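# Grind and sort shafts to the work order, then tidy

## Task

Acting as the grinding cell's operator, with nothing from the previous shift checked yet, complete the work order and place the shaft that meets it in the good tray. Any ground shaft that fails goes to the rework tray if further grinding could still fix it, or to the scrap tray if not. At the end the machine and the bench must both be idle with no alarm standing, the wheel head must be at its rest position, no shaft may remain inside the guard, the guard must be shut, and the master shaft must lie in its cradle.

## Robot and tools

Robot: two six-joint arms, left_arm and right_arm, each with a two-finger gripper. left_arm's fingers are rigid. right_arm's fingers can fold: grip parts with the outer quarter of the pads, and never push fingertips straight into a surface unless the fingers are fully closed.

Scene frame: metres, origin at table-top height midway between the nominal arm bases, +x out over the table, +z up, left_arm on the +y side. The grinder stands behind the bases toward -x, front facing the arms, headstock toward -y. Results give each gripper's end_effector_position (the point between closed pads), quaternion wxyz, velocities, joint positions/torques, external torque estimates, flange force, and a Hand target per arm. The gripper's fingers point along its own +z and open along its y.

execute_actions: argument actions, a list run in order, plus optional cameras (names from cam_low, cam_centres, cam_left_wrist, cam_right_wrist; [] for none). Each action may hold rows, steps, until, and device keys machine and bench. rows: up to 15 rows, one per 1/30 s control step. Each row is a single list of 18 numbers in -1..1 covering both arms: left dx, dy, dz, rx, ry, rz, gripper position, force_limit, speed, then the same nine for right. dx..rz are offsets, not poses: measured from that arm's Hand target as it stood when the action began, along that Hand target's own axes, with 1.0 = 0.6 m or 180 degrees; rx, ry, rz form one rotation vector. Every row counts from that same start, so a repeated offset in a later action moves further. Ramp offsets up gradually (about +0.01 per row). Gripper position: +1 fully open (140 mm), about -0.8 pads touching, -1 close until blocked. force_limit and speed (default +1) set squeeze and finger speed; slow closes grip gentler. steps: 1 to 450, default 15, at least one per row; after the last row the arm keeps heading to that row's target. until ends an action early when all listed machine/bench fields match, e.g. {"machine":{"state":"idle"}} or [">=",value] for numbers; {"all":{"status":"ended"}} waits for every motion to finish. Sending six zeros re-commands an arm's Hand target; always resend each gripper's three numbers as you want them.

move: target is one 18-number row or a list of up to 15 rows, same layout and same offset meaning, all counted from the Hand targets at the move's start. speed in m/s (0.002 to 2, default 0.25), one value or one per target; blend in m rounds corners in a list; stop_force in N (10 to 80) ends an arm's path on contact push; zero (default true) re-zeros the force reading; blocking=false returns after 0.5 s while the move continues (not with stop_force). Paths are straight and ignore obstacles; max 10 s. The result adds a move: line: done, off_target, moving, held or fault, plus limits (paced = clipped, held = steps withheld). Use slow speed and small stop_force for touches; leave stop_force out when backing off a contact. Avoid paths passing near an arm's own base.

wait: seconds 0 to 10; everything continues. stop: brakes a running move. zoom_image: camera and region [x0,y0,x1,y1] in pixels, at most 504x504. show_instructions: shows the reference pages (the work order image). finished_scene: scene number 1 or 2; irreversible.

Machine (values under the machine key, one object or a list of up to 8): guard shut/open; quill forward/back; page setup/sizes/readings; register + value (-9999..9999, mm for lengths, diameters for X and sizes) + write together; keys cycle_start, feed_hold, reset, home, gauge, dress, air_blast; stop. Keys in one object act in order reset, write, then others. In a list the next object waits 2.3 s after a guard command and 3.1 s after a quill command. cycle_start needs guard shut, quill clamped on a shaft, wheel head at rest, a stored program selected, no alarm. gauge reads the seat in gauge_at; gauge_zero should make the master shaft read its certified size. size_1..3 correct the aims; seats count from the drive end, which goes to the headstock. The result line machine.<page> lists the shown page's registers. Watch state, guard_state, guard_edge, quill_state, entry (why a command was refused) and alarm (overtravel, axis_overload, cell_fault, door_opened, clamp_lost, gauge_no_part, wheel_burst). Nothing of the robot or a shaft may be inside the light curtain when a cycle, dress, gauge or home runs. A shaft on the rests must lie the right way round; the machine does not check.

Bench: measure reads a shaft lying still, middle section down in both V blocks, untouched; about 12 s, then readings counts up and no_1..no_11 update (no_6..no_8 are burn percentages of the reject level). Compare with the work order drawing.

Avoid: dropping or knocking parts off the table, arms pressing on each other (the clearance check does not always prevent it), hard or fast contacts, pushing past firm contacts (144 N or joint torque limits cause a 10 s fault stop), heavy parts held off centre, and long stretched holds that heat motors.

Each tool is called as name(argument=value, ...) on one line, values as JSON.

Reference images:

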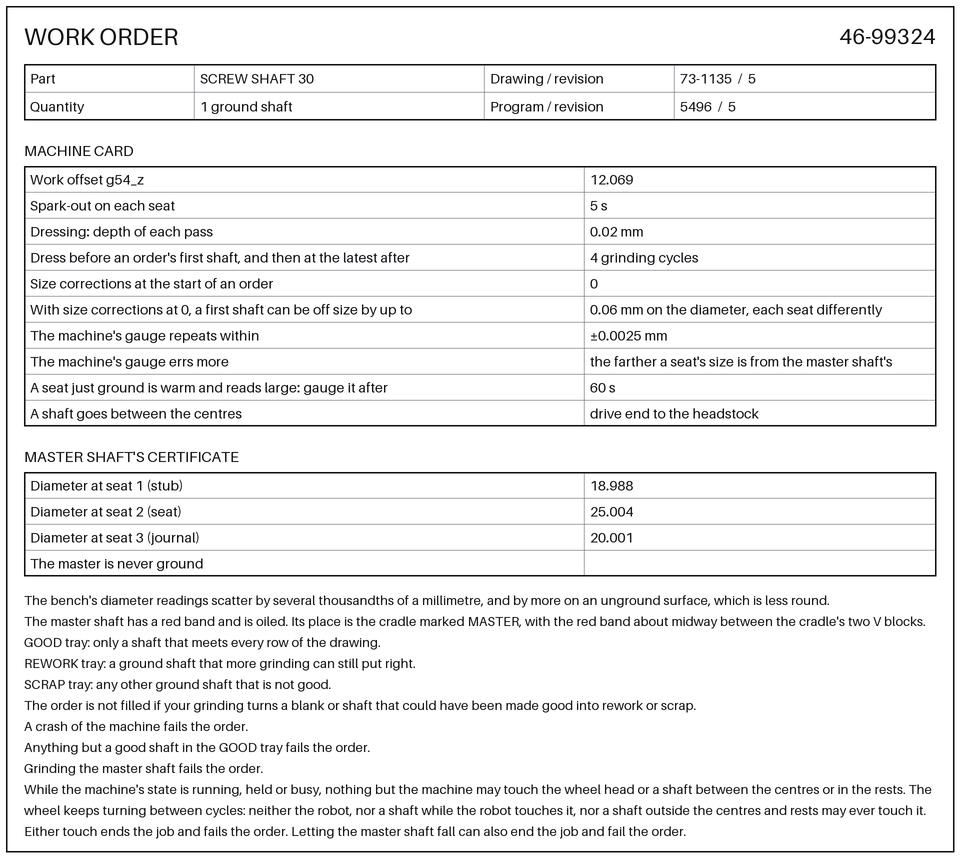

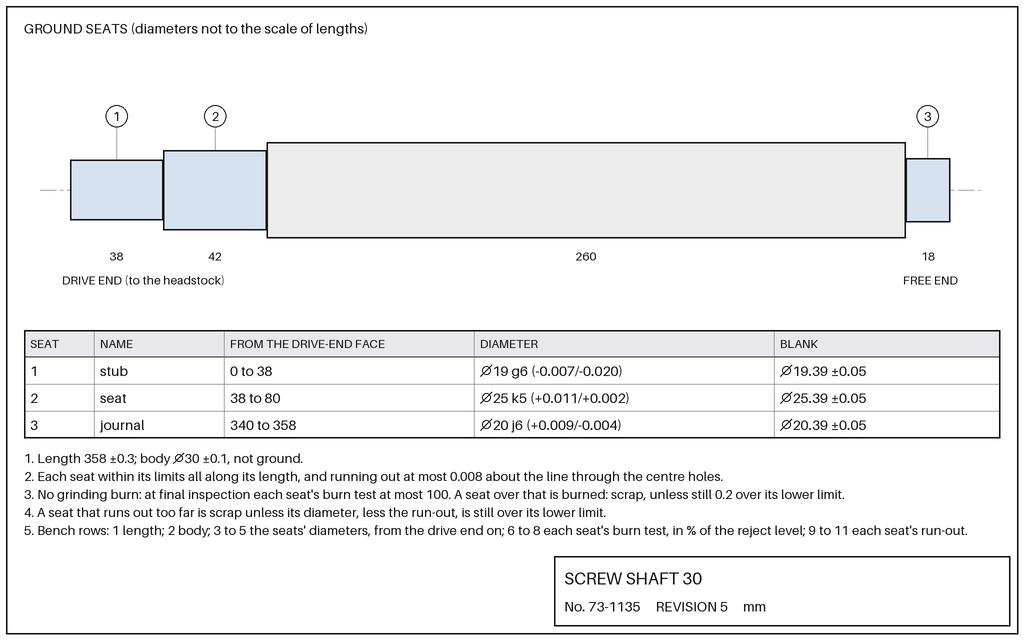

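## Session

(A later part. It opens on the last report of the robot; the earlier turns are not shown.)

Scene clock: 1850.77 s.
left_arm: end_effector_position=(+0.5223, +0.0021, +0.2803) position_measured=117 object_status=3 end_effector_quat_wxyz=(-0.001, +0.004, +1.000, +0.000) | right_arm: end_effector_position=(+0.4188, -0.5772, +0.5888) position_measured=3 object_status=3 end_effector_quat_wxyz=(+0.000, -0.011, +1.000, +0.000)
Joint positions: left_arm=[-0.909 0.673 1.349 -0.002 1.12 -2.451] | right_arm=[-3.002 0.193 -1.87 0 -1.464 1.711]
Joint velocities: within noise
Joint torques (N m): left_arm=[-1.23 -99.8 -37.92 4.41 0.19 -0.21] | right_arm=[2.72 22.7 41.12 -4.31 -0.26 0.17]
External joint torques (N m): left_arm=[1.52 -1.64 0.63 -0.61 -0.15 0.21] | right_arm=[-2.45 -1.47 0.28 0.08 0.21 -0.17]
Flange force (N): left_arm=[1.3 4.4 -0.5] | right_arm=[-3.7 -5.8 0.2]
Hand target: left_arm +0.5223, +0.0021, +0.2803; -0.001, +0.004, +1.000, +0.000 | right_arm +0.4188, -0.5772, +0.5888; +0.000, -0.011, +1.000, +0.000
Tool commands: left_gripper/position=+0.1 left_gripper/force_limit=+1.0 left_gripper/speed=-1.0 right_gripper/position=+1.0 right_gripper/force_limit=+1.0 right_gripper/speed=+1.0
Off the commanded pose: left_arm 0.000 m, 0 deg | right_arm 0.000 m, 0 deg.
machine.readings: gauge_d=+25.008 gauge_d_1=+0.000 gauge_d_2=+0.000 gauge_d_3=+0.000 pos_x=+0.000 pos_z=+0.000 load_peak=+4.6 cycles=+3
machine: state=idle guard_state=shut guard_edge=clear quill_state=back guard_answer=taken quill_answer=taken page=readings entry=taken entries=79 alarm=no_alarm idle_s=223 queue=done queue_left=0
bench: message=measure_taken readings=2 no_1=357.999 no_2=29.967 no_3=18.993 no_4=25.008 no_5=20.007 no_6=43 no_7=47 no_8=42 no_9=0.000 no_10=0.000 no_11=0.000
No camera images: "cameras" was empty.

execute_actions(actions=[{"bench": {"measure": true}, "steps": 2}], cameras=[])

move(target=[[0.3705, 0.9133, -0.35, 0, 0, 0, 0.1, 1, -1, 0, 0, 0, 0, 0, 0, -1, 0, 0], [0.3705, 0.9133, -0.35, 0, 0, 0, 0.1, 1, -1, -0.1932, 0.9616, 0.448, 0, 0, 0.007, -1, 0, 0]], speed=[0.3, 0.3], cameras=["cam_right_wrist"])

Scene clock: 1870.17 s.
left_arm: end_effector_position=(+0.5223, +0.0021, +0.2803) position_measured=117 object_status=3 end_effector_quat_wxyz=(-0.001, +0.004, +1.000, +0.000) | right_arm: end_effector_position=(+0.4188, -0.5772, +0.5888) position_measured=3 object_status=3 end_effector_quat_wxyz=(+0.000, -0.011, +1.000, +0.000)
Joint positions: left_arm=[-0.909 0.673 1.349 -0.002 1.12 -2.451] | right_arm=[-3.002 0.193 -1.87 0 -1.464 1.711]
Joint velocities: within noise
Joint torques (N m): left_arm=[-0.72 -100.06 -37.94 4.42 0.21 -0.11] | right_arm=[2.5 22.52 41.11 -4.29 -0.3 0.22]
External joint torques (N m): left_arm=[1.26 -1.41 0.63 -0.61 -0.18 0.11] | right_arm=[-2.27 -0.98 0.3 0.05 0.25 -0.22]
Flange force (N): left_arm=[1.5 3.9 -0.3] | right_arm=[-2.9 -5.5 0.1]
Hand target: left_arm +0.5223, +0.0021, +0.2803; -0.001, +0.004, +1.000, +0.000 | right_arm +0.4188, -0.5772, +0.5888; +0.000, -0.011, +1.000, +0.000
Tool commands: left_gripper/position=+0.1 left_gripper/force_limit=+1.0 left_gripper/speed=-1.0 right_gripper/position=+1.0 right_gripper/force_limit=+1.0 right_gripper/speed=+1.0
Off the commanded pose: left_arm 0.000 m, 0 deg | right_arm 0.000 m, 0 deg.
machine.readings: gauge_d=+25.008 gauge_d_1=+0.000 gauge_d_2=+0.000 gauge_d_3=+0.000 pos_x=+0.000 pos_z=+0.000 load_peak=+4.6 cycles=+3
machine: state=idle guard_state=shut guard_edge=clear quill_state=back guard_answer=taken quill_answer=taken page=readings entry=taken entries=79 alarm=no_alarm idle_s=242 queue=done queue_left=0
bench: state=busy message=measure_taken readings=2 no_1=357.999 no_2=29.967 no_3=18.993 no_4=25.008 no_5=20.007 no_6=43 no_7=47 no_8=42 no_9=0.000 no_10=0.000 no_11=0.000
No camera images: "cameras" was empty.

Scene clock: 1875.67 s.
left_arm: end_effector_position=(+0.3044, +0.5518, +0.4906) position_measured=117 object_status=3 end_effector_quat_wxyz=(-0.001, +0.004, +1.000, +0.000) | right_arm: end_effector_position=(+0.5225, +0.0021, +0.3202) position_measured=233 object_status=3 end_effector_quat_wxyz=(+0.000, +0.000, +1.000, +0.000)
Joint positions: left_arm=[-0.421 -0.247 2.089 -0.001 1.3 -1.963] | right_arm=[-2.271 -0.54 -1.496 0 -1.104 2.464]
Joint velocities: within noise
Joint torques (N m): left_arm=[-1.3 -16.86 -40.46 4.68 0.13 -0.2] | right_arm=[3.38 93 37.43 -3.82 -0.31 0.2]
External joint torques (N m): left_arm=[1.29 2.05 0.58 -0.6 -0.1 0.2] | right_arm=[-3.55 -2.96 -0.13 0.01 0.28 -0.19]
Flange force (N): left_arm=[-4.3 2.7 2.1] | right_arm=[-6.0 -0.1 2.7]
Hand target: left_arm +0.3044, +0.5518, +0.4906; -0.001, +0.004, +1.000, +0.000 | right_arm +0.5226, +0.0022, +0.3201; +0.000, +0.000, +1.000, +0.000
Off the commanded pose: left_arm 0.000 m, 0 deg | right_arm 0.000 m, 0 deg.
machine.readings: gauge_d=+25.008 gauge_d_1=+0.000 gauge_d_2=+0.000 gauge_d_3=+0.000 pos_x=+0.000 pos_z=+0.000 load_peak=+4.6 cycles=+3
machine: state=idle guard_state=shut guard_edge=clear quill_state=back guard_answer=taken quill_answer=taken page=readings entry=taken entries=79 alarm=no_alarm idle_s=247 queue=done queue_left=0
bench: state=busy message=measure_taken readings=2 no_1=357.999 no_2=29.967 no_3=18.993 no_4=25.008 no_5=20.007 no_6=43 no_7=47 no_8=42 no_9=0.000 no_10=0.000 no_11=0.000
move: done
Images, in order (width x height): cam_right_wrist 896x504.

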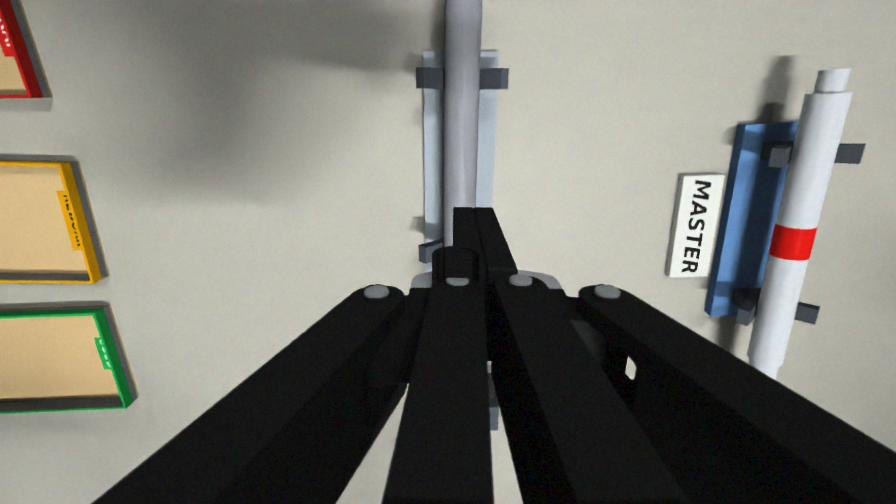

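wait(seconds=3, cameras=[])

Scene clock: 1888.50 s.
left_arm: end_effector_position=(+0.3044, +0.5518, +0.4906) position_measured=117 object_status=3 end_effector_quat_wxyz=(-0.001, +0.004, +1.000, +0.000) | right_arm: end_effector_position=(+0.5226, +0.0022, +0.3201) position_measured=233 object_status=3 end_effector_quat_wxyz=(+0.000, +0.000, +1.000, +0.000)
Joint positions: left_arm=[-0.421 -0.247 2.089 -0.001 1.3 -1.963] | right_arm=[-2.271 -0.54 -1.496 0 -1.105 2.464]
Joint velocities: within noise
Joint torques (N m): left_arm=[-1.04 -16.29 -40.66 4.61 0.18 -0.12] | right_arm=[2.8 90.2 36.97 -3.9 -0.28 0.21]
External joint torques (N m): left_arm=[1.12 1.36 0.83 -0.52 -0.14 0.12] | right_arm=[-2.49 -0.93 0.08 0.13 0.25 -0.21]
Flange force (N): left_arm=[-2.6 2.5 2.2] | right_arm=[-3.4 -1.1 1.0]
Hand target: left_arm +0.3044, +0.5518, +0.4906; -0.001, +0.004, +1.000, +0.000 | right_arm +0.5226, +0.0022, +0.3201; +0.000, +0.000, +1.000, +0.000
Tool commands: left_gripper/position=+0.1 left_gripper/force_limit=+1.0 left_gripper/speed=-1.0 right_gripper/position=-1.0 right_gripper/force_limit=+0.0 right_gripper/speed=+0.0
Off the commanded pose: left_arm 0.000 m, 0 deg | right_arm 0.000 m, 0 deg.
machine.readings: gauge_d=+25.008 gauge_d_1=+0.000 gauge_d_2=+0.000 gauge_d_3=+0.000 pos_x=+0.000 pos_z=+0.000 load_peak=+4.6 cycles=+3
machine: state=idle guard_state=shut guard_edge=clear quill_state=back guard_answer=taken quill_answer=taken page=readings entry=taken entries=79 alarm=no_alarm idle_s=260 queue=done queue_left=0
bench: message=measure_taken readings=3 no_1=358.006 no_2=29.976 no_3=18.984 no_4=25.011 no_5=20.003 no_6=45 no_7=44 no_8=46 no_9=0.000 no_10=0.000 no_11=0.000
wait: 3.00 s; at rest from the start
No camera images: "cameras" was empty.

move(target=[0, 0, 0, 0, 0, 0, 0.1, 1, -1, 0, 0.0008, 0.305, 0, 0, 0, -1, 0, 0], speed=0.15, cameras=["cam_right_wrist"])

move(target=[0, 0, 0, 0, 0, 0, 0.1, 1, -1, 0, 0, 0.08, 0, 0, 0, -1, 0, 0], speed=0.015, stop_force=10, cameras=[])

Scene clock: 1898.13 s.
left_arm: end_effector_position=(+0.3044, +0.5518, +0.4906) position_measured=117 object_status=3 end_effector_quat_wxyz=(-0.001, +0.004, +1.000, +0.000) | right_arm: end_effector_position=(+0.5227, +0.0027, +0.1372) position_measured=233 object_status=3 end_effector_quat_wxyz=(+0.000, +0.000, +1.000, +0.000)
Joint positions: left_arm=[-0.421 -0.247 2.089 -0.001 1.3 -1.963] | right_arm=[-2.271 -0.708 -1.595 -0.001 -0.839 2.464]
Joint velocities: within noise
Joint torques (N m): left_arm=[-0.75 -16.7 -40.9 4.68 0.11 -0.22] | right_arm=[2.45 97.32 30.73 -3.25 -0.36 0.19]
External joint torques (N m): left_arm=[0.8 1.63 0.94 -0.59 -0.07 0.22] | right_arm=[-2.27 1.12 0.59 0.06 0.34 -0.19]
Flange force (N): left_arm=[-2.7 1.9 2.4] | right_arm=[-2.1 -2.1 -0.9]
Hand target: left_arm +0.3044, +0.5518, +0.4906; -0.001, +0.004, +1.000, +0.000 | right_arm +0.5227, +0.0027, +0.1371; +0.000, +0.000, +1.000, +0.000
Off the commanded pose: left_arm 0.000 m, 0 deg | right_arm 0.000 m, 0 deg.
machine.readings: gauge_d=+25.008 gauge_d_1=+0.000 gauge_d_2=+0.000 gauge_d_3=+0.000 pos_x=+0.000 pos_z=+0.000 load_peak=+4.6 cycles=+3
machine: state=idle guard_state=shut guard_edge=clear quill_state=back guard_answer=taken quill_answer=taken page=readings entry=taken entries=79 alarm=no_alarm idle_s=270 queue=done queue_left=0
bench: message=measure_taken readings=3 no_1=358.006 no_2=29.976 no_3=18.984 no_4=25.011 no_5=20.003 no_6=45 no_7=44 no_8=46 no_9=0.000 no_10=0.000 no_11=0.000
move: done
Images, in order (width x height): cam_right_wrist 896x504.

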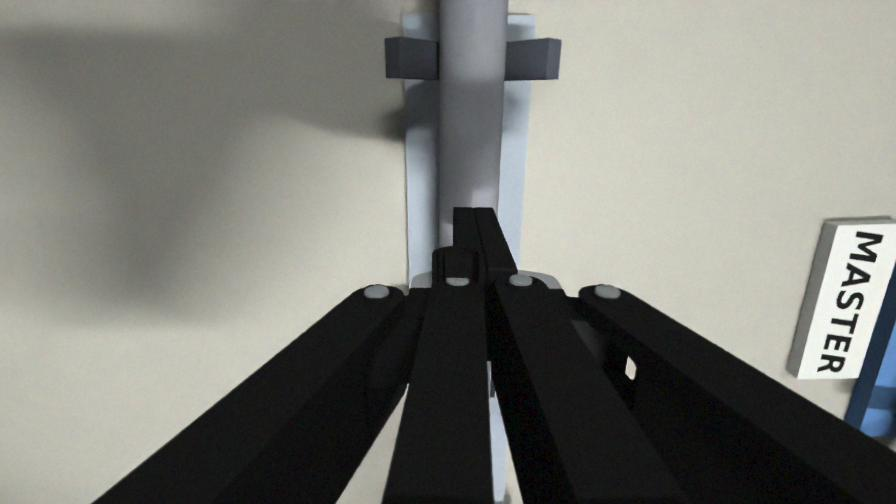

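Scene clock: 1901.10 s.
left_arm: end_effector_position=(+0.3044, +0.5518, +0.4906) position_measured=117 object_status=3 end_effector_quat_wxyz=(-0.001, +0.004, +1.000, +0.000) | right_arm: end_effector_position=(+0.5227, +0.0027, +0.1024) position_measured=233 object_status=3 end_effector_quat_wxyz=(+0.000, +0.000, +1.000, +0.000)
Joint positions: left_arm=[-0.421 -0.247 2.089 -0.001 1.3 -1.963] | right_arm=[-2.271 -0.746 -1.603 -0.001 -0.792 2.464]
Joint velocities: within noise
Joint torques (N m): left_arm=[-1.4 -16.76 -40.53 4.69 0.26 -0.26] | right_arm=[3.82 68.18 20.73 -2.92 3.77 0.18]
External joint torques (N m): left_arm=[1.49 1.78 0.73 -0.61 -0.22 0.26] | right_arm=[-3.74 31.06 8.86 -0.09 -3.81 -0.18]
Flange force (N): left_arm=[-4.0 3.5 2.4] | right_arm=[2.9 -10.6 -41.8]
Hand target: left_arm +0.3044, +0.5518, +0.4906; -0.001, +0.004, +1.000, +0.000 | right_arm +0.5227, +0.0027, +0.1023; +0.000, +0.000, +1.000, +0.000 (not the last commanded pose)
Off the commanded pose: left_arm 0.000 m, 0 deg | right_arm 0.013 m, 0 deg.
machine.readings: gauge_d=+25.008 gauge_d_1=+0.000 gauge_d_2=+0.000 gauge_d_3=+0.000 pos_x=+0.000 pos_z=+0.000 load_peak=+4.6 cycles=+3
machine: state=idle guard_state=shut guard_edge=clear quill_state=back guard_answer=taken quill_answer=taken page=readings entry=taken entries=79 alarm=no_alarm idle_s=273 queue=done queue_left=0
bench: message=measure_taken readings=3 no_1=358.006 no_2=29.976 no_3=18.984 no_4=25.011 no_5=20.003 no_6=45 no_7=44 no_8=46 no_9=0.000 no_10=0.000 no_11=0.000
move: contact (right_arm)
No camera images: "cameras" was empty.

move(target=[[0, 0, 0, 0, 0, 0, 0.1, 1, -1, 0, 0, -0.1, 0, 0, 0, -1, 0, 0], [0, 0, 0, 0, 0, 0, 0.1, 1, -1, 0, 0, -0.1, 0, 0, 0, 0.1, 1, -0.5], [0, 0, 0, 0, 0, 0, 0.1, 1, -1, 0, 0, 0.039, 0, 0, 0, 0.1, 1, -0.5]], speed=0.08, cameras=["cam_right_wrist"])

Scene clock: 1916.60 s.
left_arm: end_effector_position=(+0.3044, +0.5518, +0.4906) position_measured=117 object_status=3 end_effector_quat_wxyz=(-0.001, +0.004, +1.000, +0.000) | right_arm: end_effector_position=(+0.5227, +0.0027, +0.0791) position_measured=117 object_status=3 end_effector_quat_wxyz=(+0.000, +0.000, +1.000, +0.000)
Joint positions: left_arm=[-0.421 -0.247 2.089 -0.001 1.3 -1.963] | right_arm=[-2.271 -0.773 -1.606 -0.001 -0.762 2.464]
Joint velocities: within noise
Joint torques (N m): left_arm=[-0.42 -16.46 -40.69 4.73 0.12 -0.06] | right_arm=[2.56 99.77 28.5 -2.93 -0.4 0.17]
External joint torques (N m): left_arm=[0.6 1.28 0.93 -0.65 -0.07 0.06] | right_arm=[-2.62 0.73 0.3 -0.01 0.37 -0.17]
Flange force (N): left_arm=[-1.7 1.2 2.2] | right_arm=[-2.3 -2.6 -0.4]
Hand target: left_arm +0.3044, +0.5518, +0.4906; -0.001, +0.004, +1.000, +0.000 | right_arm +0.5227, +0.0027, +0.0789; +0.000, +0.000, +1.000, +0.000
Off the commanded pose: left_arm 0.000 m, 0 deg | right_arm 0.000 m, 0 deg.
machine.readings: gauge_d=+25.008 gauge_d_1=+0.000 gauge_d_2=+0.000 gauge_d_3=+0.000 pos_x=+0.000 pos_z=+0.000 load_peak=+4.6 cycles=+3
machine: state=idle guard_state=shut guard_edge=clear quill_state=back guard_answer=taken quill_answer=taken page=readings entry=taken entries=79 alarm=no_alarm idle_s=288 queue=done queue_left=0
bench: message=measure_taken readings=3 no_1=358.006 no_2=29.976 no_3=18.984 no_4=25.011 no_5=20.003 no_6=45 no_7=44 no_8=46 no_9=0.000 no_10=0.000 no_11=0.000
move: done
Images, in order (width x height): cam_right_wrist 896x504.

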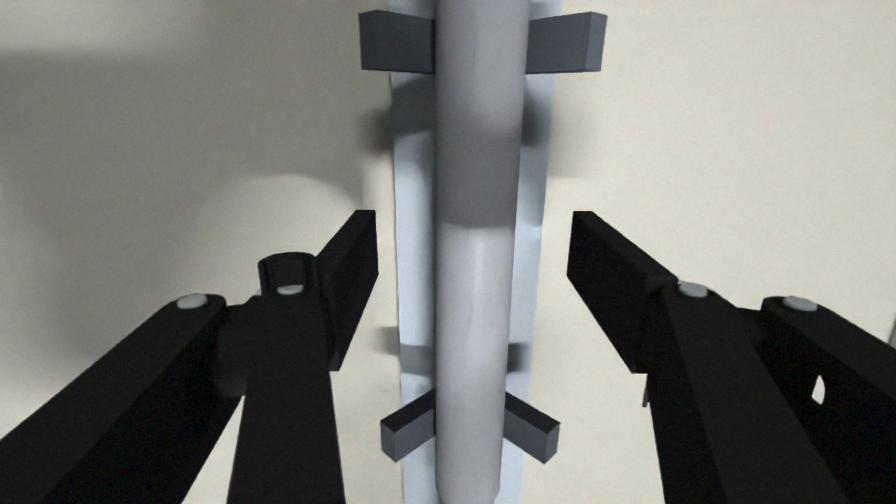

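execute_actions(actions=[{"rows": [[0, 0, 0, 0, 0, 0, 0.1, 1, -1, 0, 0, 0, 0, 0, 0, -1, 1, 0.8]], "steps": 60}], cameras=["cam_right_wrist"])

Scene clock: 1922.37 s.
left_arm: end_effector_position=(+0.3044, +0.5518, +0.4906) position_measured=117 object_status=3 end_effector_quat_wxyz=(-0.001, +0.004, +1.000, +0.000) | right_arm: end_effector_position=(+0.5227, +0.0027, +0.0790) position_measured=191 object_status=2 end_effector_quat_wxyz=(+0.000, +0.000, +1.000, +0.000)
Joint positions: left_arm=[-0.421 -0.247 2.089 -0.001 1.3 -1.963] | right_arm=[-2.271 -0.773 -1.606 -0.001 -0.762 2.464]
Joint velocities: within noise
Joint torques (N m): left_arm=[-1.67 -16.42 -40.77 4.66 0.18 -0.12] | right_arm=[-8.34 78.04 14.24 -6.56 -2.25 -0.1]
External joint torques (N m): left_arm=[1.78 1.3 0.93 -0.57 -0.14 0.13] | right_arm=[8.52 22.45 14.67 3.62 2.23 0.1]
Flange force (N): left_arm=[-3.0 4.2 2.3] | right_arm=[3.6 11.8 -25.0]
Hand target: left_arm +0.3044, +0.5518, +0.4906; -0.001, +0.004, +1.000, +0.000 | right_arm +0.5227, +0.0027, +0.0789; +0.000, +0.000, +1.000, +0.000
Off the commanded pose: left_arm 0.000 m, 0 deg | right_arm 0.000 m, 0 deg.
machine.readings: gauge_d=+25.008 gauge_d_1=+0.000 gauge_d_2=+0.000 gauge_d_3=+0.000 pos_x=+0.000 pos_z=+0.000 load_peak=+4.6 cycles=+3
machine: state=idle guard_state=shut guard_edge=clear quill_state=back guard_answer=taken quill_answer=taken page=readings entry=taken entries=79 alarm=no_alarm idle_s=294 queue=done queue_left=0
bench: message=measure_taken readings=3 no_1=358.006 no_2=29.976 no_3=18.984 no_4=25.011 no_5=20.003 no_6=45 no_7=44 no_8=46 no_9=0.000 no_10=0.000 no_11=0.000
Images, in order (width x height): cam_right_wrist 896x504.

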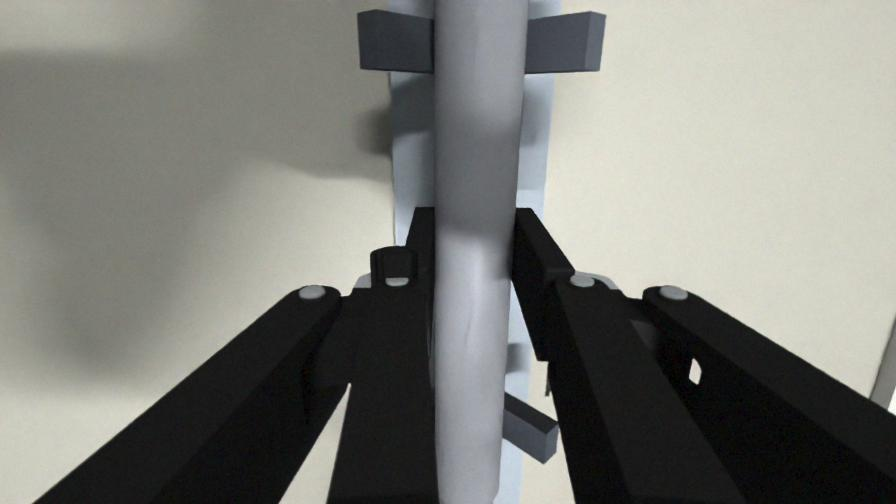

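move(target=[[0, 0, 0, 0, 0, 0, 0.1, 1, -1, 0, 0.0005, -0.001, 0, 0, 0, -1, 1, 0.8], [0, 0, 0, 0, 0, 0, 0.1, 1, -1, 0, 0.0005, -0.045, 0, 0, 0, -1, 1, 0.8]], speed=0.03, cameras=["cam_right_wrist"])

Scene clock: 1927.47 s.
left_arm: end_effector_position=(+0.3044, +0.5518, +0.4906) position_measured=117 object_status=3 end_effector_quat_wxyz=(-0.001, +0.004, +1.000, +0.000) | right_arm: end_effector_position=(+0.5227, +0.0030, +0.1058) position_measured=191 object_status=2 end_effector_quat_wxyz=(+0.000, +0.000, +1.000, +0.000)
Joint positions: left_arm=[-0.421 -0.247 2.089 -0.001 1.3 -1.963] | right_arm=[-2.271 -0.743 -1.602 -0.001 -0.797 2.465]
Joint velocities: within noise
Joint torques (N m): left_arm=[-1.36 -16.57 -40.76 4.68 0.21 -0.12] | right_arm=[2.83 114.82 36.05 -3.14 -0.31 0.16]
External joint torques (N m): left_arm=[1.43 1.78 0.94 -0.59 -0.18 0.12] | right_arm=[-2.52 -15.88 -6.23 0.1 0.28 -0.16]
Flange force (N): left_arm=[-3.5 3.1 2.6] | right_arm=[-4.7 0.4 19.5]
Hand target: left_arm +0.3044, +0.5518, +0.4906; -0.001, +0.004, +1.000, +0.000 | right_arm +0.5227, +0.0030, +0.1059; +0.000, +0.000, +1.000, +0.000
Off the commanded pose: left_arm 0.000 m, 0 deg | right_arm 0.000 m, 0 deg.
machine.readings: gauge_d=+25.008 gauge_d_1=+0.000 gauge_d_2=+0.000 gauge_d_3=+0.000 pos_x=+0.000 pos_z=+0.000 load_peak=+4.6 cycles=+3
machine: state=idle guard_state=shut guard_edge=clear quill_state=back guard_answer=taken quill_answer=taken page=readings entry=taken entries=79 alarm=no_alarm idle_s=299 queue=done queue_left=0
bench: message=measure_taken readings=3 no_1=358.006 no_2=29.976 no_3=18.984 no_4=25.011 no_5=20.003 no_6=45 no_7=44 no_8=46 no_9=0.000 no_10=0.000 no_11=0.000
move: done
Images, in order (width x height): cam_right_wrist 896x504.

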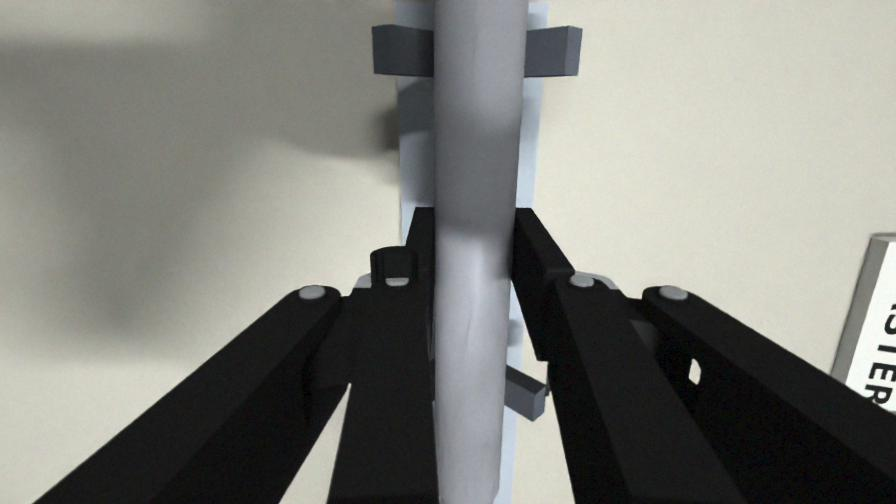

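move(target=[[0, 0, 0, 0, 0, 0, 0.1, 1, -1, 0, 0, -0.32, 0, 0, 0, -1, 1, 0.8], [0, 0, 0, 0, 0, 0, 0.1, 1, -1, -0.3905, -0.998, -0.32, 0, 0, 0.511, -1, 1, 0.8]], speed=[0.15, 0.25], blend=[0.03, 0], cameras=["cam_right_wrist"])

Scene clock: 1939.63 s.
left_arm: end_effector_position=(+0.3044, +0.5518, +0.4906) position_measured=117 object_status=3 end_effector_quat_wxyz=(-0.001, +0.004, +1.000, +0.000) | right_arm: end_effector_position=(+0.7564, -0.5959, +0.2980) position_measured=191 object_status=2 end_effector_quat_wxyz=(+0.000, +0.719, +0.695, +0.000)
Joint positions: left_arm=[-0.421 -0.247 2.089 -0.001 1.3 -1.963] | right_arm=[-3.096 -0.495 -1.616 0 -1.031 3.244]
Joint velocities: within noise
Joint torques (N m): left_arm=[-0.82 -16.88 -40.7 4.62 0.09 -0.21] | right_arm=[1.68 99.22 43.56 -3.73 -0.4 -0.14]
External joint torques (N m): left_arm=[0.97 1.59 0.89 -0.53 -0.04 0.21] | right_arm=[-1.36 -15.43 -8.08 0.14 0.4 0.14]
Flange force (N): left_arm=[-2.8 2.3 2.2] | right_arm=[-1.4 3.1 19.5]
Hand target: left_arm +0.3044, +0.5518, +0.4906; -0.001, +0.004, +1.000, +0.000 | right_arm +0.7564, -0.5960, +0.2980; +0.000, +0.719, +0.695, +0.000
Off the commanded pose: left_arm 0.000 m, 0 deg | right_arm 0.000 m, 0 deg.
machine.readings: gauge_d=+25.008 gauge_d_1=+0.000 gauge_d_2=+0.000 gauge_d_3=+0.000 pos_x=+0.000 pos_z=+0.000 load_peak=+4.6 cycles=+3
machine: state=idle guard_state=shut guard_edge=clear quill_state=back guard_answer=taken quill_answer=taken page=readings entry=taken entries=79 alarm=no_alarm idle_s=311 queue=done queue_left=0
bench: message=measure_taken readings=3 no_1=358.006 no_2=29.976 no_3=18.984 no_4=25.011 no_5=20.003 no_6=45 no_7=44 no_8=46 no_9=0.000 no_10=0.000 no_11=0.000
move: done
Images, in order (width x height): cam_right_wrist 896x504.

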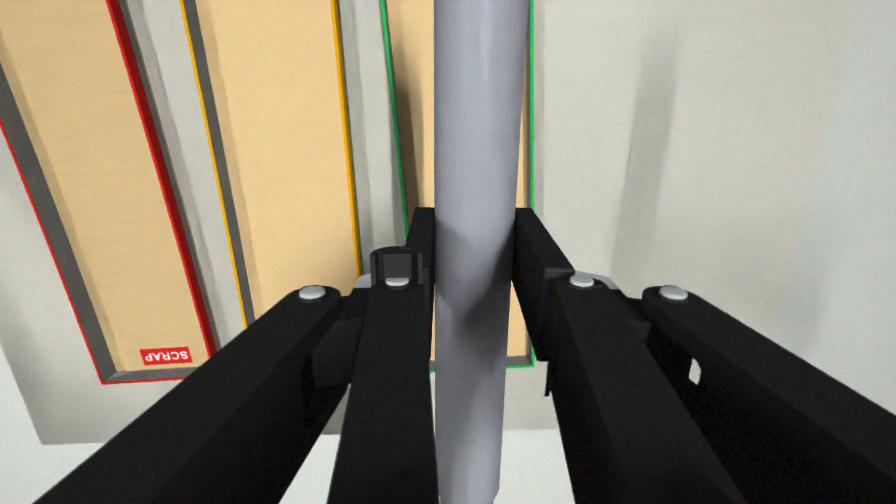

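move(target=[0, 0, 0, 0, 0, 0, 0.1, 1, -1, 0, 0.0113, 0.3217, 0, 0, -0.0211, -1, 1, 0.8], speed=0.12, cameras=["cam_right_wrist"])

Scene clock: 1965.83 s.
left_arm: end_effector_position=(+0.3044, +0.5518, +0.4906) position_measured=117 object_status=3 end_effector_quat_wxyz=(-0.001, +0.004, +1.000, +0.000) | right_arm: end_effector_position=(+0.7633, -0.5963, +0.1052) position_measured=191 object_status=2 end_effector_quat_wxyz=(+0.000, +0.696, +0.718, +0.000)
Joint positions: left_arm=[-0.421 -0.247 2.089 -0.001 1.3 -1.963] | right_arm=[-3.097 -0.7 -1.691 0 -0.75 3.177]
Joint velocities: within noise
Joint torques (N m): left_arm=[-0.72 -16.29 -40.5 4.71 0.13 -0.24] | right_arm=[3 106.48 34.67 -2.96 -0.61 0.02]
External joint torques (N m): left_arm=[0.78 1.39 0.69 -0.63 -0.09 0.24] | right_arm=[-2.61 -11.73 -6.25 0.08 0.6 -0.02]
Flange force (N): left_arm=[-2.6 1.9 1.9] | right_arm=[-3.4 -1.8 16.0]
Hand target: left_arm +0.3044, +0.5518, +0.4906; -0.001, +0.004, +1.000, +0.000 | right_arm +0.7633, -0.5962, +0.1050; +0.000, +0.696, +0.718, +0.000
Off the commanded pose: left_arm 0.000 m, 0 deg | right_arm 0.000 m, 0 deg.
machine.readings: gauge_d=+25.008 gauge_d_1=+0.000 gauge_d_2=+0.000 gauge_d_3=+0.000 pos_x=+0.000 pos_z=+0.000 load_peak=+4.6 cycles=+3
machine: state=idle guard_state=shut guard_edge=clear quill_state=back guard_answer=taken quill_answer=taken page=readings entry=taken entries=79 alarm=no_alarm idle_s=337 queue=done queue_left=0
bench: message=measure_taken readings=3 no_1=358.006 no_2=29.976 no_3=18.984 no_4=25.011 no_5=20.003 no_6=45 no_7=44 no_8=46 no_9=0.000 no_10=0.000 no_11=0.000
move: done
Images, in order (width x height): cam_right_wrist 896x504.

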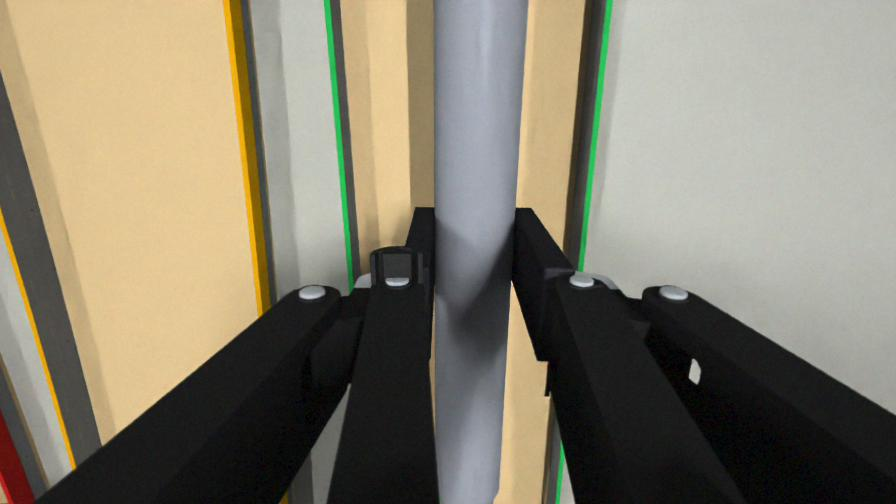

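move(target=[0, 0, 0, 0, 0, 0, 0.1, 1, -1, 0, 0, 0.075, 0, 0, 0, -1, 1, 0.8], speed=0.08, cameras=["cam_right_wrist"])

move(target=[0, 0, 0, 0, 0, 0, 0.1, 1, -1, 0, 0, 0.045, 0, 0, 0, -1, 1, 0.8], speed=0.015, stop_force=10, cameras=["cam_right_wrist"])

Scene clock: 1975.33 s.
left_arm: end_effector_position=(+0.3044, +0.5518, +0.4906) position_measured=117 object_status=3 end_effector_quat_wxyz=(-0.001, +0.004, +1.000, +0.000) | right_arm: end_effector_position=(+0.7633, -0.5962, +0.0601) position_measured=191 object_status=2 end_effector_quat_wxyz=(+0.000, +0.696, +0.718, +0.000)
Joint positions: left_arm=[-0.421 -0.247 2.089 -0.001 1.3 -1.963] | right_arm=[-3.097 -0.755 -1.696 0 -0.69 3.177]
Joint velocities: within noise
Joint torques (N m): left_arm=[-1.39 -16.32 -40.6 4.63 0.17 -0.15] | right_arm=[2.81 109.87 32.19 -2.77 -0.32 0.18]
External joint torques (N m): left_arm=[1.41 1.54 0.84 -0.55 -0.13 0.15] | right_arm=[-2.52 -12.37 -5.56 0.07 0.31 -0.18]
Flange force (N): left_arm=[-3.2 3.2 2.3] | right_arm=[-3.5 -0.1 16.2]
Hand target: left_arm +0.3044, +0.5518, +0.4906; -0.001, +0.004, +1.000, +0.000 | right_arm +0.7633, -0.5962, +0.0600; +0.000, +0.696, +0.718, +0.000
Off the commanded pose: left_arm 0.000 m, 0 deg | right_arm 0.000 m, 0 deg.
machine.readings: gauge_d=+25.008 gauge_d_1=+0.000 gauge_d_2=+0.000 gauge_d_3=+0.000 pos_x=+0.000 pos_z=+0.000 load_peak=+4.6 cycles=+3
machine: state=idle guard_state=shut guard_edge=clear quill_state=back guard_answer=taken quill_answer=taken page=readings entry=taken entries=79 alarm=no_alarm idle_s=346 queue=done queue_left=0
bench: message=measure_taken readings=3 no_1=358.006 no_2=29.976 no_3=18.984 no_4=25.011 no_5=20.003 no_6=45 no_7=44 no_8=46 no_9=0.000 no_10=0.000 no_11=0.000
move: done
Images, in order (width x height): cam_right_wrist 896x504.

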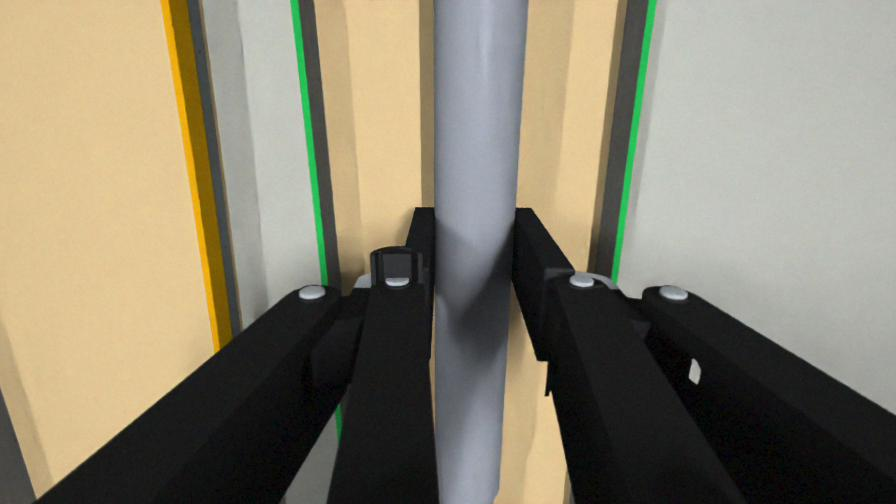

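Scene clock: 1977.20 s.
left_arm: end_effector_position=(+0.3044, +0.5518, +0.4906) position_measured=117 object_status=3 end_effector_quat_wxyz=(-0.001, +0.004, +1.000, +0.000) | right_arm: end_effector_position=(+0.7633, -0.5962, +0.0415) position_measured=191 object_status=2 end_effector_quat_wxyz=(+0.000, +0.696, +0.718, +0.000)
Joint positions: left_arm=[-0.421 -0.247 2.089 -0.001 1.3 -1.963] | right_arm=[-3.097 -0.778 -1.697 0 -0.666 3.177]
Joint velocities: within noise
Joint torques (N m): left_arm=[-1.19 -15.96 -40.58 4.75 0.26 -0.15] | right_arm=[2.36 79.5 23.89 -2.78 3.77 0.17]
External joint torques (N m): left_arm=[1.22 1.22 0.83 -0.68 -0.22 0.15] | right_arm=[-1.92 18.47 1.9 0.17 -3.77 -0.17]
Flange force (N): left_arm=[-2.5 2.9 2.3] | right_arm=[-2.6 -9.4 -28.5]
Hand target: left_arm +0.3044, +0.5518, +0.4906; -0.001, +0.004, +1.000, +0.000 | right_arm +0.7633, -0.5962, +0.0415; +0.000, +0.696, +0.718, +0.000 (not the last commanded pose)
Off the commanded pose: left_arm 0.000 m, 0 deg | right_arm 0.008 m, 0 deg.
machine.readings: gauge_d=+25.008 gauge_d_1=+0.000 gauge_d_2=+0.000 gauge_d_3=+0.000 pos_x=+0.000 pos_z=+0.000 load_peak=+4.6 cycles=+3
machine: state=idle guard_state=shut guard_edge=clear quill_state=back guard_answer=taken quill_answer=taken page=readings entry=taken entries=79 alarm=no_alarm idle_s=348 queue=done queue_left=0
bench: message=measure_taken readings=3 no_1=358.006 no_2=29.976 no_3=18.984 no_4=25.011 no_5=20.003 no_6=45 no_7=44 no_8=46 no_9=0.000 no_10=0.000 no_11=0.000
move: contact (right_arm)
Images, in order (width x height): cam_right_wrist 896x504.

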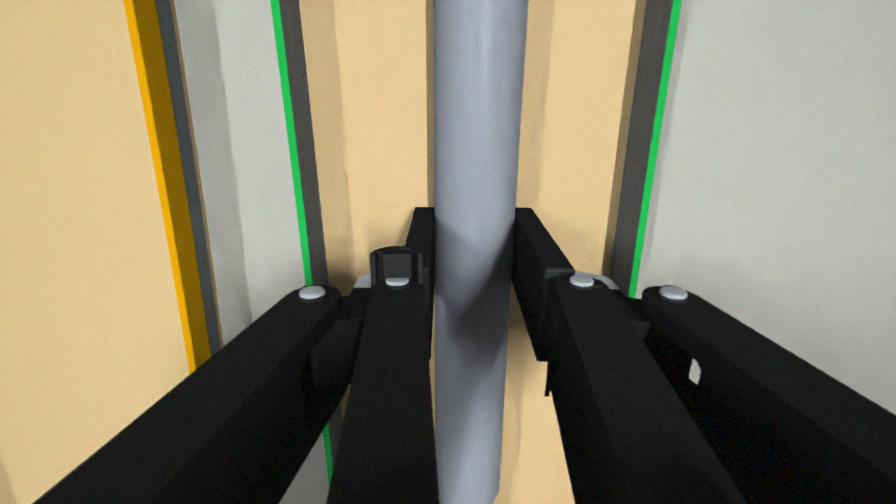

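move(target=[0, 0, 0, 0, 0, 0, 0.1, 1, -1, 0, 0, -0.0012, 0, 0, 0, -1, 1, 0.8], speed=0.02, cameras=[])

execute_actions(actions=[{"rows": [[0, 0, 0, 0, 0, 0, 0.1, 1, -1, 0, 0, 0, 0, 0, 0, -0.2, 1, -1]], "steps": 60}], cameras=["cam_right_wrist"])

Scene clock: 1981.03 s.
left_arm: end_effector_position=(+0.3044, +0.5518, +0.4906) position_measured=117 object_status=3 end_effector_quat_wxyz=(-0.001, +0.004, +1.000, +0.000) | right_arm: end_effector_position=(+0.7633, -0.5962, +0.0421) position_measured=191 object_status=2 end_effector_quat_wxyz=(+0.000, +0.696, +0.718, +0.000)
Joint positions: left_arm=[-0.421 -0.247 2.089 -0.001 1.3 -1.963] | right_arm=[-3.097 -0.778 -1.697 0 -0.667 3.177]
Joint velocities: within noise
Joint torques (N m): left_arm=[-1.13 -16.89 -40.74 4.64 0.19 -0.16] | right_arm=[3.14 110 30.81 -2.52 -0.21 0.23]
External joint torques (N m): left_arm=[1.32 1.56 0.97 -0.56 -0.14 0.16] | right_arm=[-2.94 -12.22 -5.11 -0.09 0.2 -0.23]
Flange force (N): left_arm=[-3.0 3.0 2.5] | right_arm=[-4.1 0.6 15.9]
Hand target: left_arm +0.3044, +0.5518, +0.4906; -0.001, +0.004, +1.000, +0.000 | right_arm +0.7633, -0.5962, +0.0422; +0.000, +0.696, +0.718, +0.000
Off the commanded pose: left_arm 0.000 m, 0 deg | right_arm 0.000 m, 0 deg.
machine.readings: gauge_d=+25.008 gauge_d_1=+0.000 gauge_d_2=+0.000 gauge_d_3=+0.000 pos_x=+0.000 pos_z=+0.000 load_peak=+4.6 cycles=+3
machine: state=idle guard_state=shut guard_edge=clear quill_state=back guard_answer=taken quill_answer=taken page=readings entry=taken entries=79 alarm=no_alarm idle_s=352 queue=done queue_left=0
bench: message=measure_taken readings=3 no_1=358.006 no_2=29.976 no_3=18.984 no_4=25.011 no_5=20.003 no_6=45 no_7=44 no_8=46 no_9=0.000 no_10=0.000 no_11=0.000
move: done
No camera images: "cameras" was empty.

Scene clock: 1983.23 s.
left_arm: end_effector_position=(+0.3044, +0.5518, +0.4906) position_measured=117 object_status=3 end_effector_quat_wxyz=(-0.001, +0.004, +1.000, +0.000) | right_arm: end_effector_position=(+0.7633, -0.5962, +0.0422) position_measured=154 object_status=3 end_effector_quat_wxyz=(+0.000, +0.696, +0.718, +0.000)
Joint positions: left_arm=[-0.421 -0.247 2.089 -0.001 1.3 -1.963] | right_arm=[-3.097 -0.778 -1.697 0 -0.667 3.177]
Joint velocities: within noise
Joint torques (N m): left_arm=[-0.91 -15.8 -40.87 4.7 0.19 -0.26] | right_arm=[2.61 98.02 25.38 -2.66 -0.22 0.14]
External joint torques (N m): left_arm=[0.95 1.01 1.02 -0.61 -0.15 0.26] | right_arm=[-2.53 0.03 0.52 0.03 0.22 -0.14]
Flange force (N): left_arm=[-1.8 2.7 2.3] | right_arm=[-3.4 1.0 0.2]
Hand target: left_arm +0.3044, +0.5518, +0.4906; -0.001, +0.004, +1.000, +0.000 | right_arm +0.7633, -0.5962, +0.0422; +0.000, +0.696, +0.718, +0.000
Off the commanded pose: left_arm 0.000 m, 0 deg | right_arm 0.000 m, 0 deg.
machine.readings: gauge_d=+25.008 gauge_d_1=+0.000 gauge_d_2=+0.000 gauge_d_3=+0.000 pos_x=+0.000 pos_z=+0.000 load_peak=+4.6 cycles=+3
machine: state=idle guard_state=shut guard_edge=clear quill_state=back guard_answer=taken quill_answer=taken page=readings entry=taken entries=79 alarm=no_alarm idle_s=354 queue=done queue_left=0
bench: message=measure_taken readings=3 no_1=358.006 no_2=29.976 no_3=18.984 no_4=25.011 no_5=20.003 no_6=45 no_7=44 no_8=46 no_9=0.000 no_10=0.000 no_11=0.000
Images, in order (width x height): cam_right_wrist 896x504.

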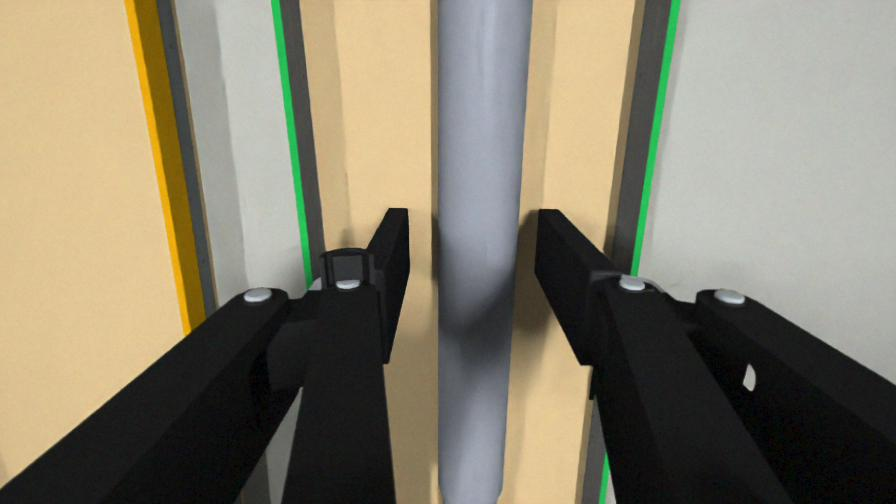

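Shaft released cleanly. Lift and verify.

move(target=[[0, 0, 0, 0, 0, 0, 0.1, 1, -1, 0, 0, -0.1, 0, 0, 0, -0.2, 1, -1], [0, 0, 0, 0, 0, 0, 0.1, 1, -1, 0, 0, -0.6, 0, 0, 0, -0.2, 1, -1]], speed=[0.1, 0.2], blend=[0.02, 0])

Scene clock: 1988.03 s.
left_arm: end_effector_position=(+0.3044, +0.5518, +0.4906) position_measured=117 object_status=3 end_effector_quat_wxyz=(-0.001, +0.004, +1.000, +0.000) | right_arm: end_effector_position=(+0.7631, -0.5963, +0.4021) position_measured=154 object_status=3 end_effector_quat_wxyz=(+0.000, +0.696, +0.718, +0.000)
Joint positions: left_arm=[-0.421 -0.247 2.089 -0.001 1.3 -1.963] | right_arm=[-3.097 -0.431 -1.507 0 -1.203 3.177]
Joint velocities: within noise
Joint torques (N m): left_arm=[-1.16 -16.57 -40.51 4.68 0.21 -0.15] | right_arm=[2.66 81.4 39.26 -4.01 -0.16 0.16]
External joint torques (N m): left_arm=[1.31 1.4 0.59 -0.58 -0.17 0.15] | right_arm=[-2.07 0.68 -0.24 0.07 0.15 -0.16]
Flange force (N): left_arm=[-3.2 2.9 1.9] | right_arm=[-2.8 -1.6 0.1]
Hand target: left_arm +0.3044, +0.5518, +0.4906; -0.001, +0.004, +1.000, +0.000 | right_arm +0.7631, -0.5963, +0.4022; +0.000, +0.696, +0.718, +0.000
Off the commanded pose: left_arm 0.000 m, 0 deg | right_arm 0.000 m, 0 deg.
machine.readings: gauge_d=+25.008 gauge_d_1=+0.000 gauge_d_2=+0.000 gauge_d_3=+0.000 pos_x=+0.000 pos_z=+0.000 load_peak=+4.6 cycles=+3
machine: state=idle guard_state=shut guard_edge=clear quill_state=back guard_answer=taken quill_answer=taken page=readings entry=taken entries=79 alarm=no_alarm idle_s=359 queue=done queue_left=0
bench: message=measure_taken readings=3 no_1=358.006 no_2=29.976 no_3=18.984 no_4=25.011 no_5=20.003 no_6=45 no_7=44 no_8=46 no_9=0.000 no_10=0.000 no_11=0.000
move: done

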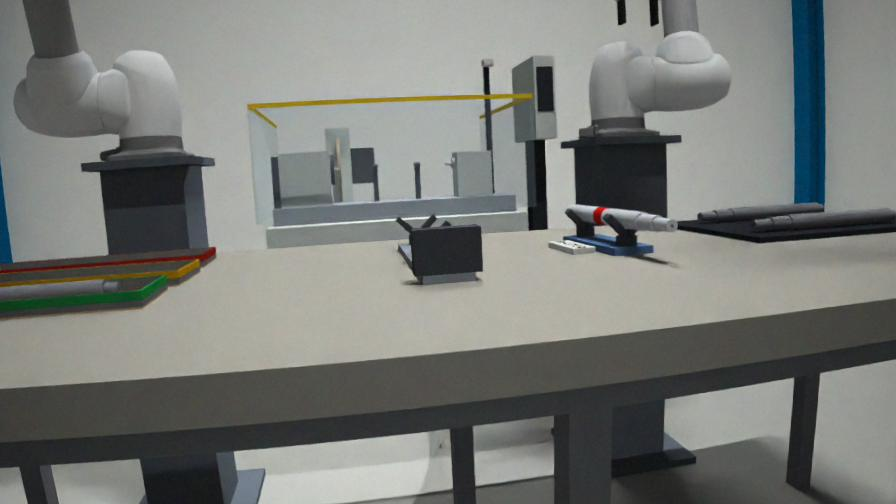

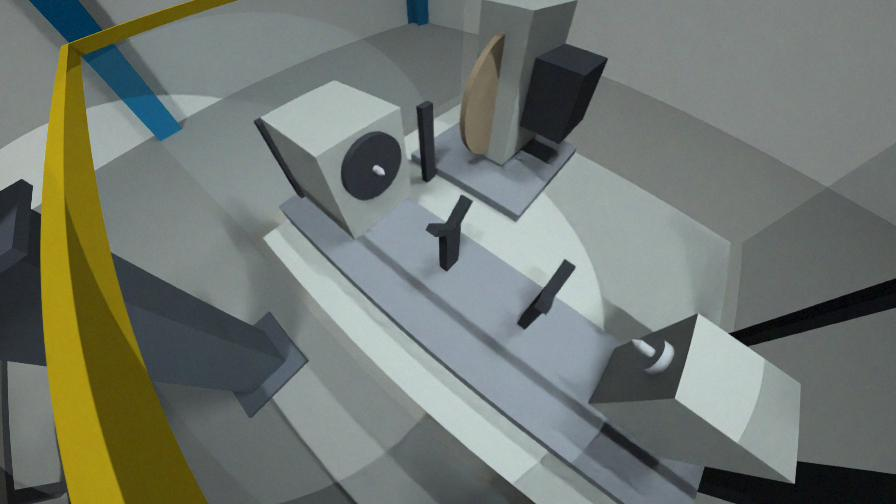

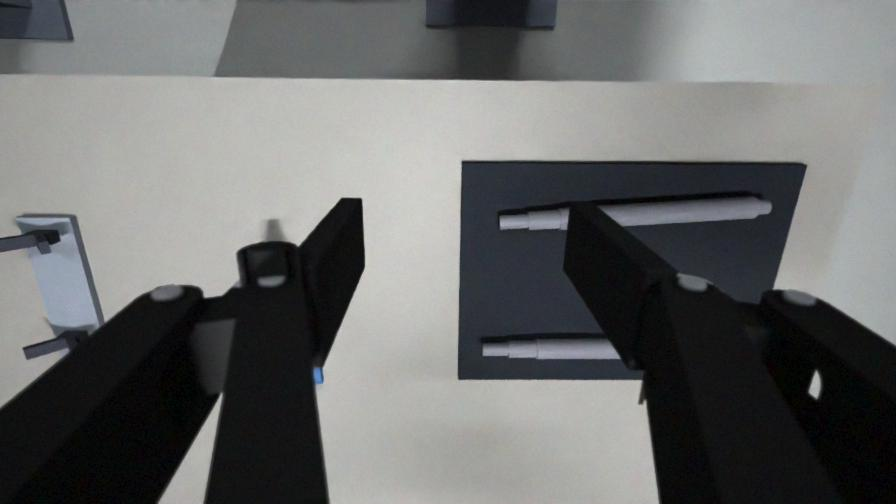

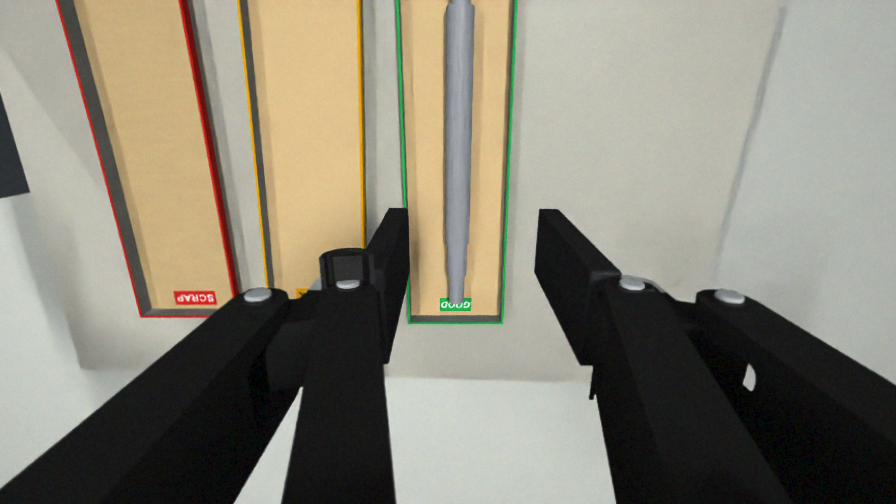

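zoom_image(camera="cam_right_wrist", region=[360, 0, 560, 120])

zoom_image(camera="cam_low", region=[0, 220, 260, 340])

Scaled by 2.520 from the camera's 896x504 image, which has a finer 1280x720 frame.

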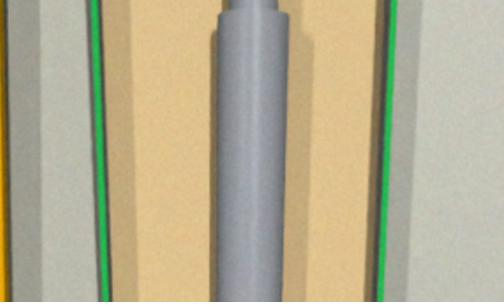

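Scaled by 1.938 from the camera's 896x504 image, which has a finer 1280x720 frame.

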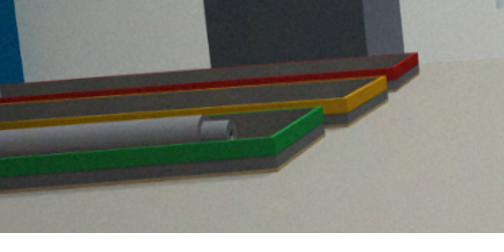

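zoom_image(camera="cam_right_wrist", region=[390, 230, 530, 340])

Scaled by 3.600 from the camera's 896x504 image, which has a finer 1280x720 frame.

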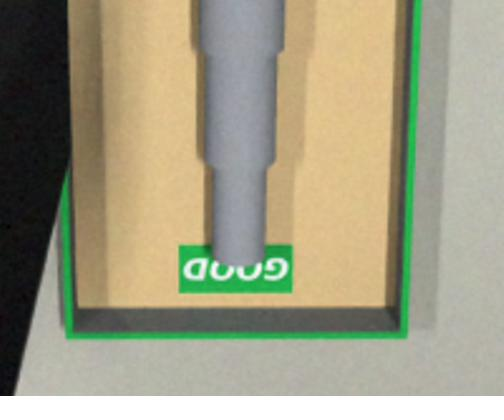

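finished_scene(scene=2)

The scene is finished: the task was done.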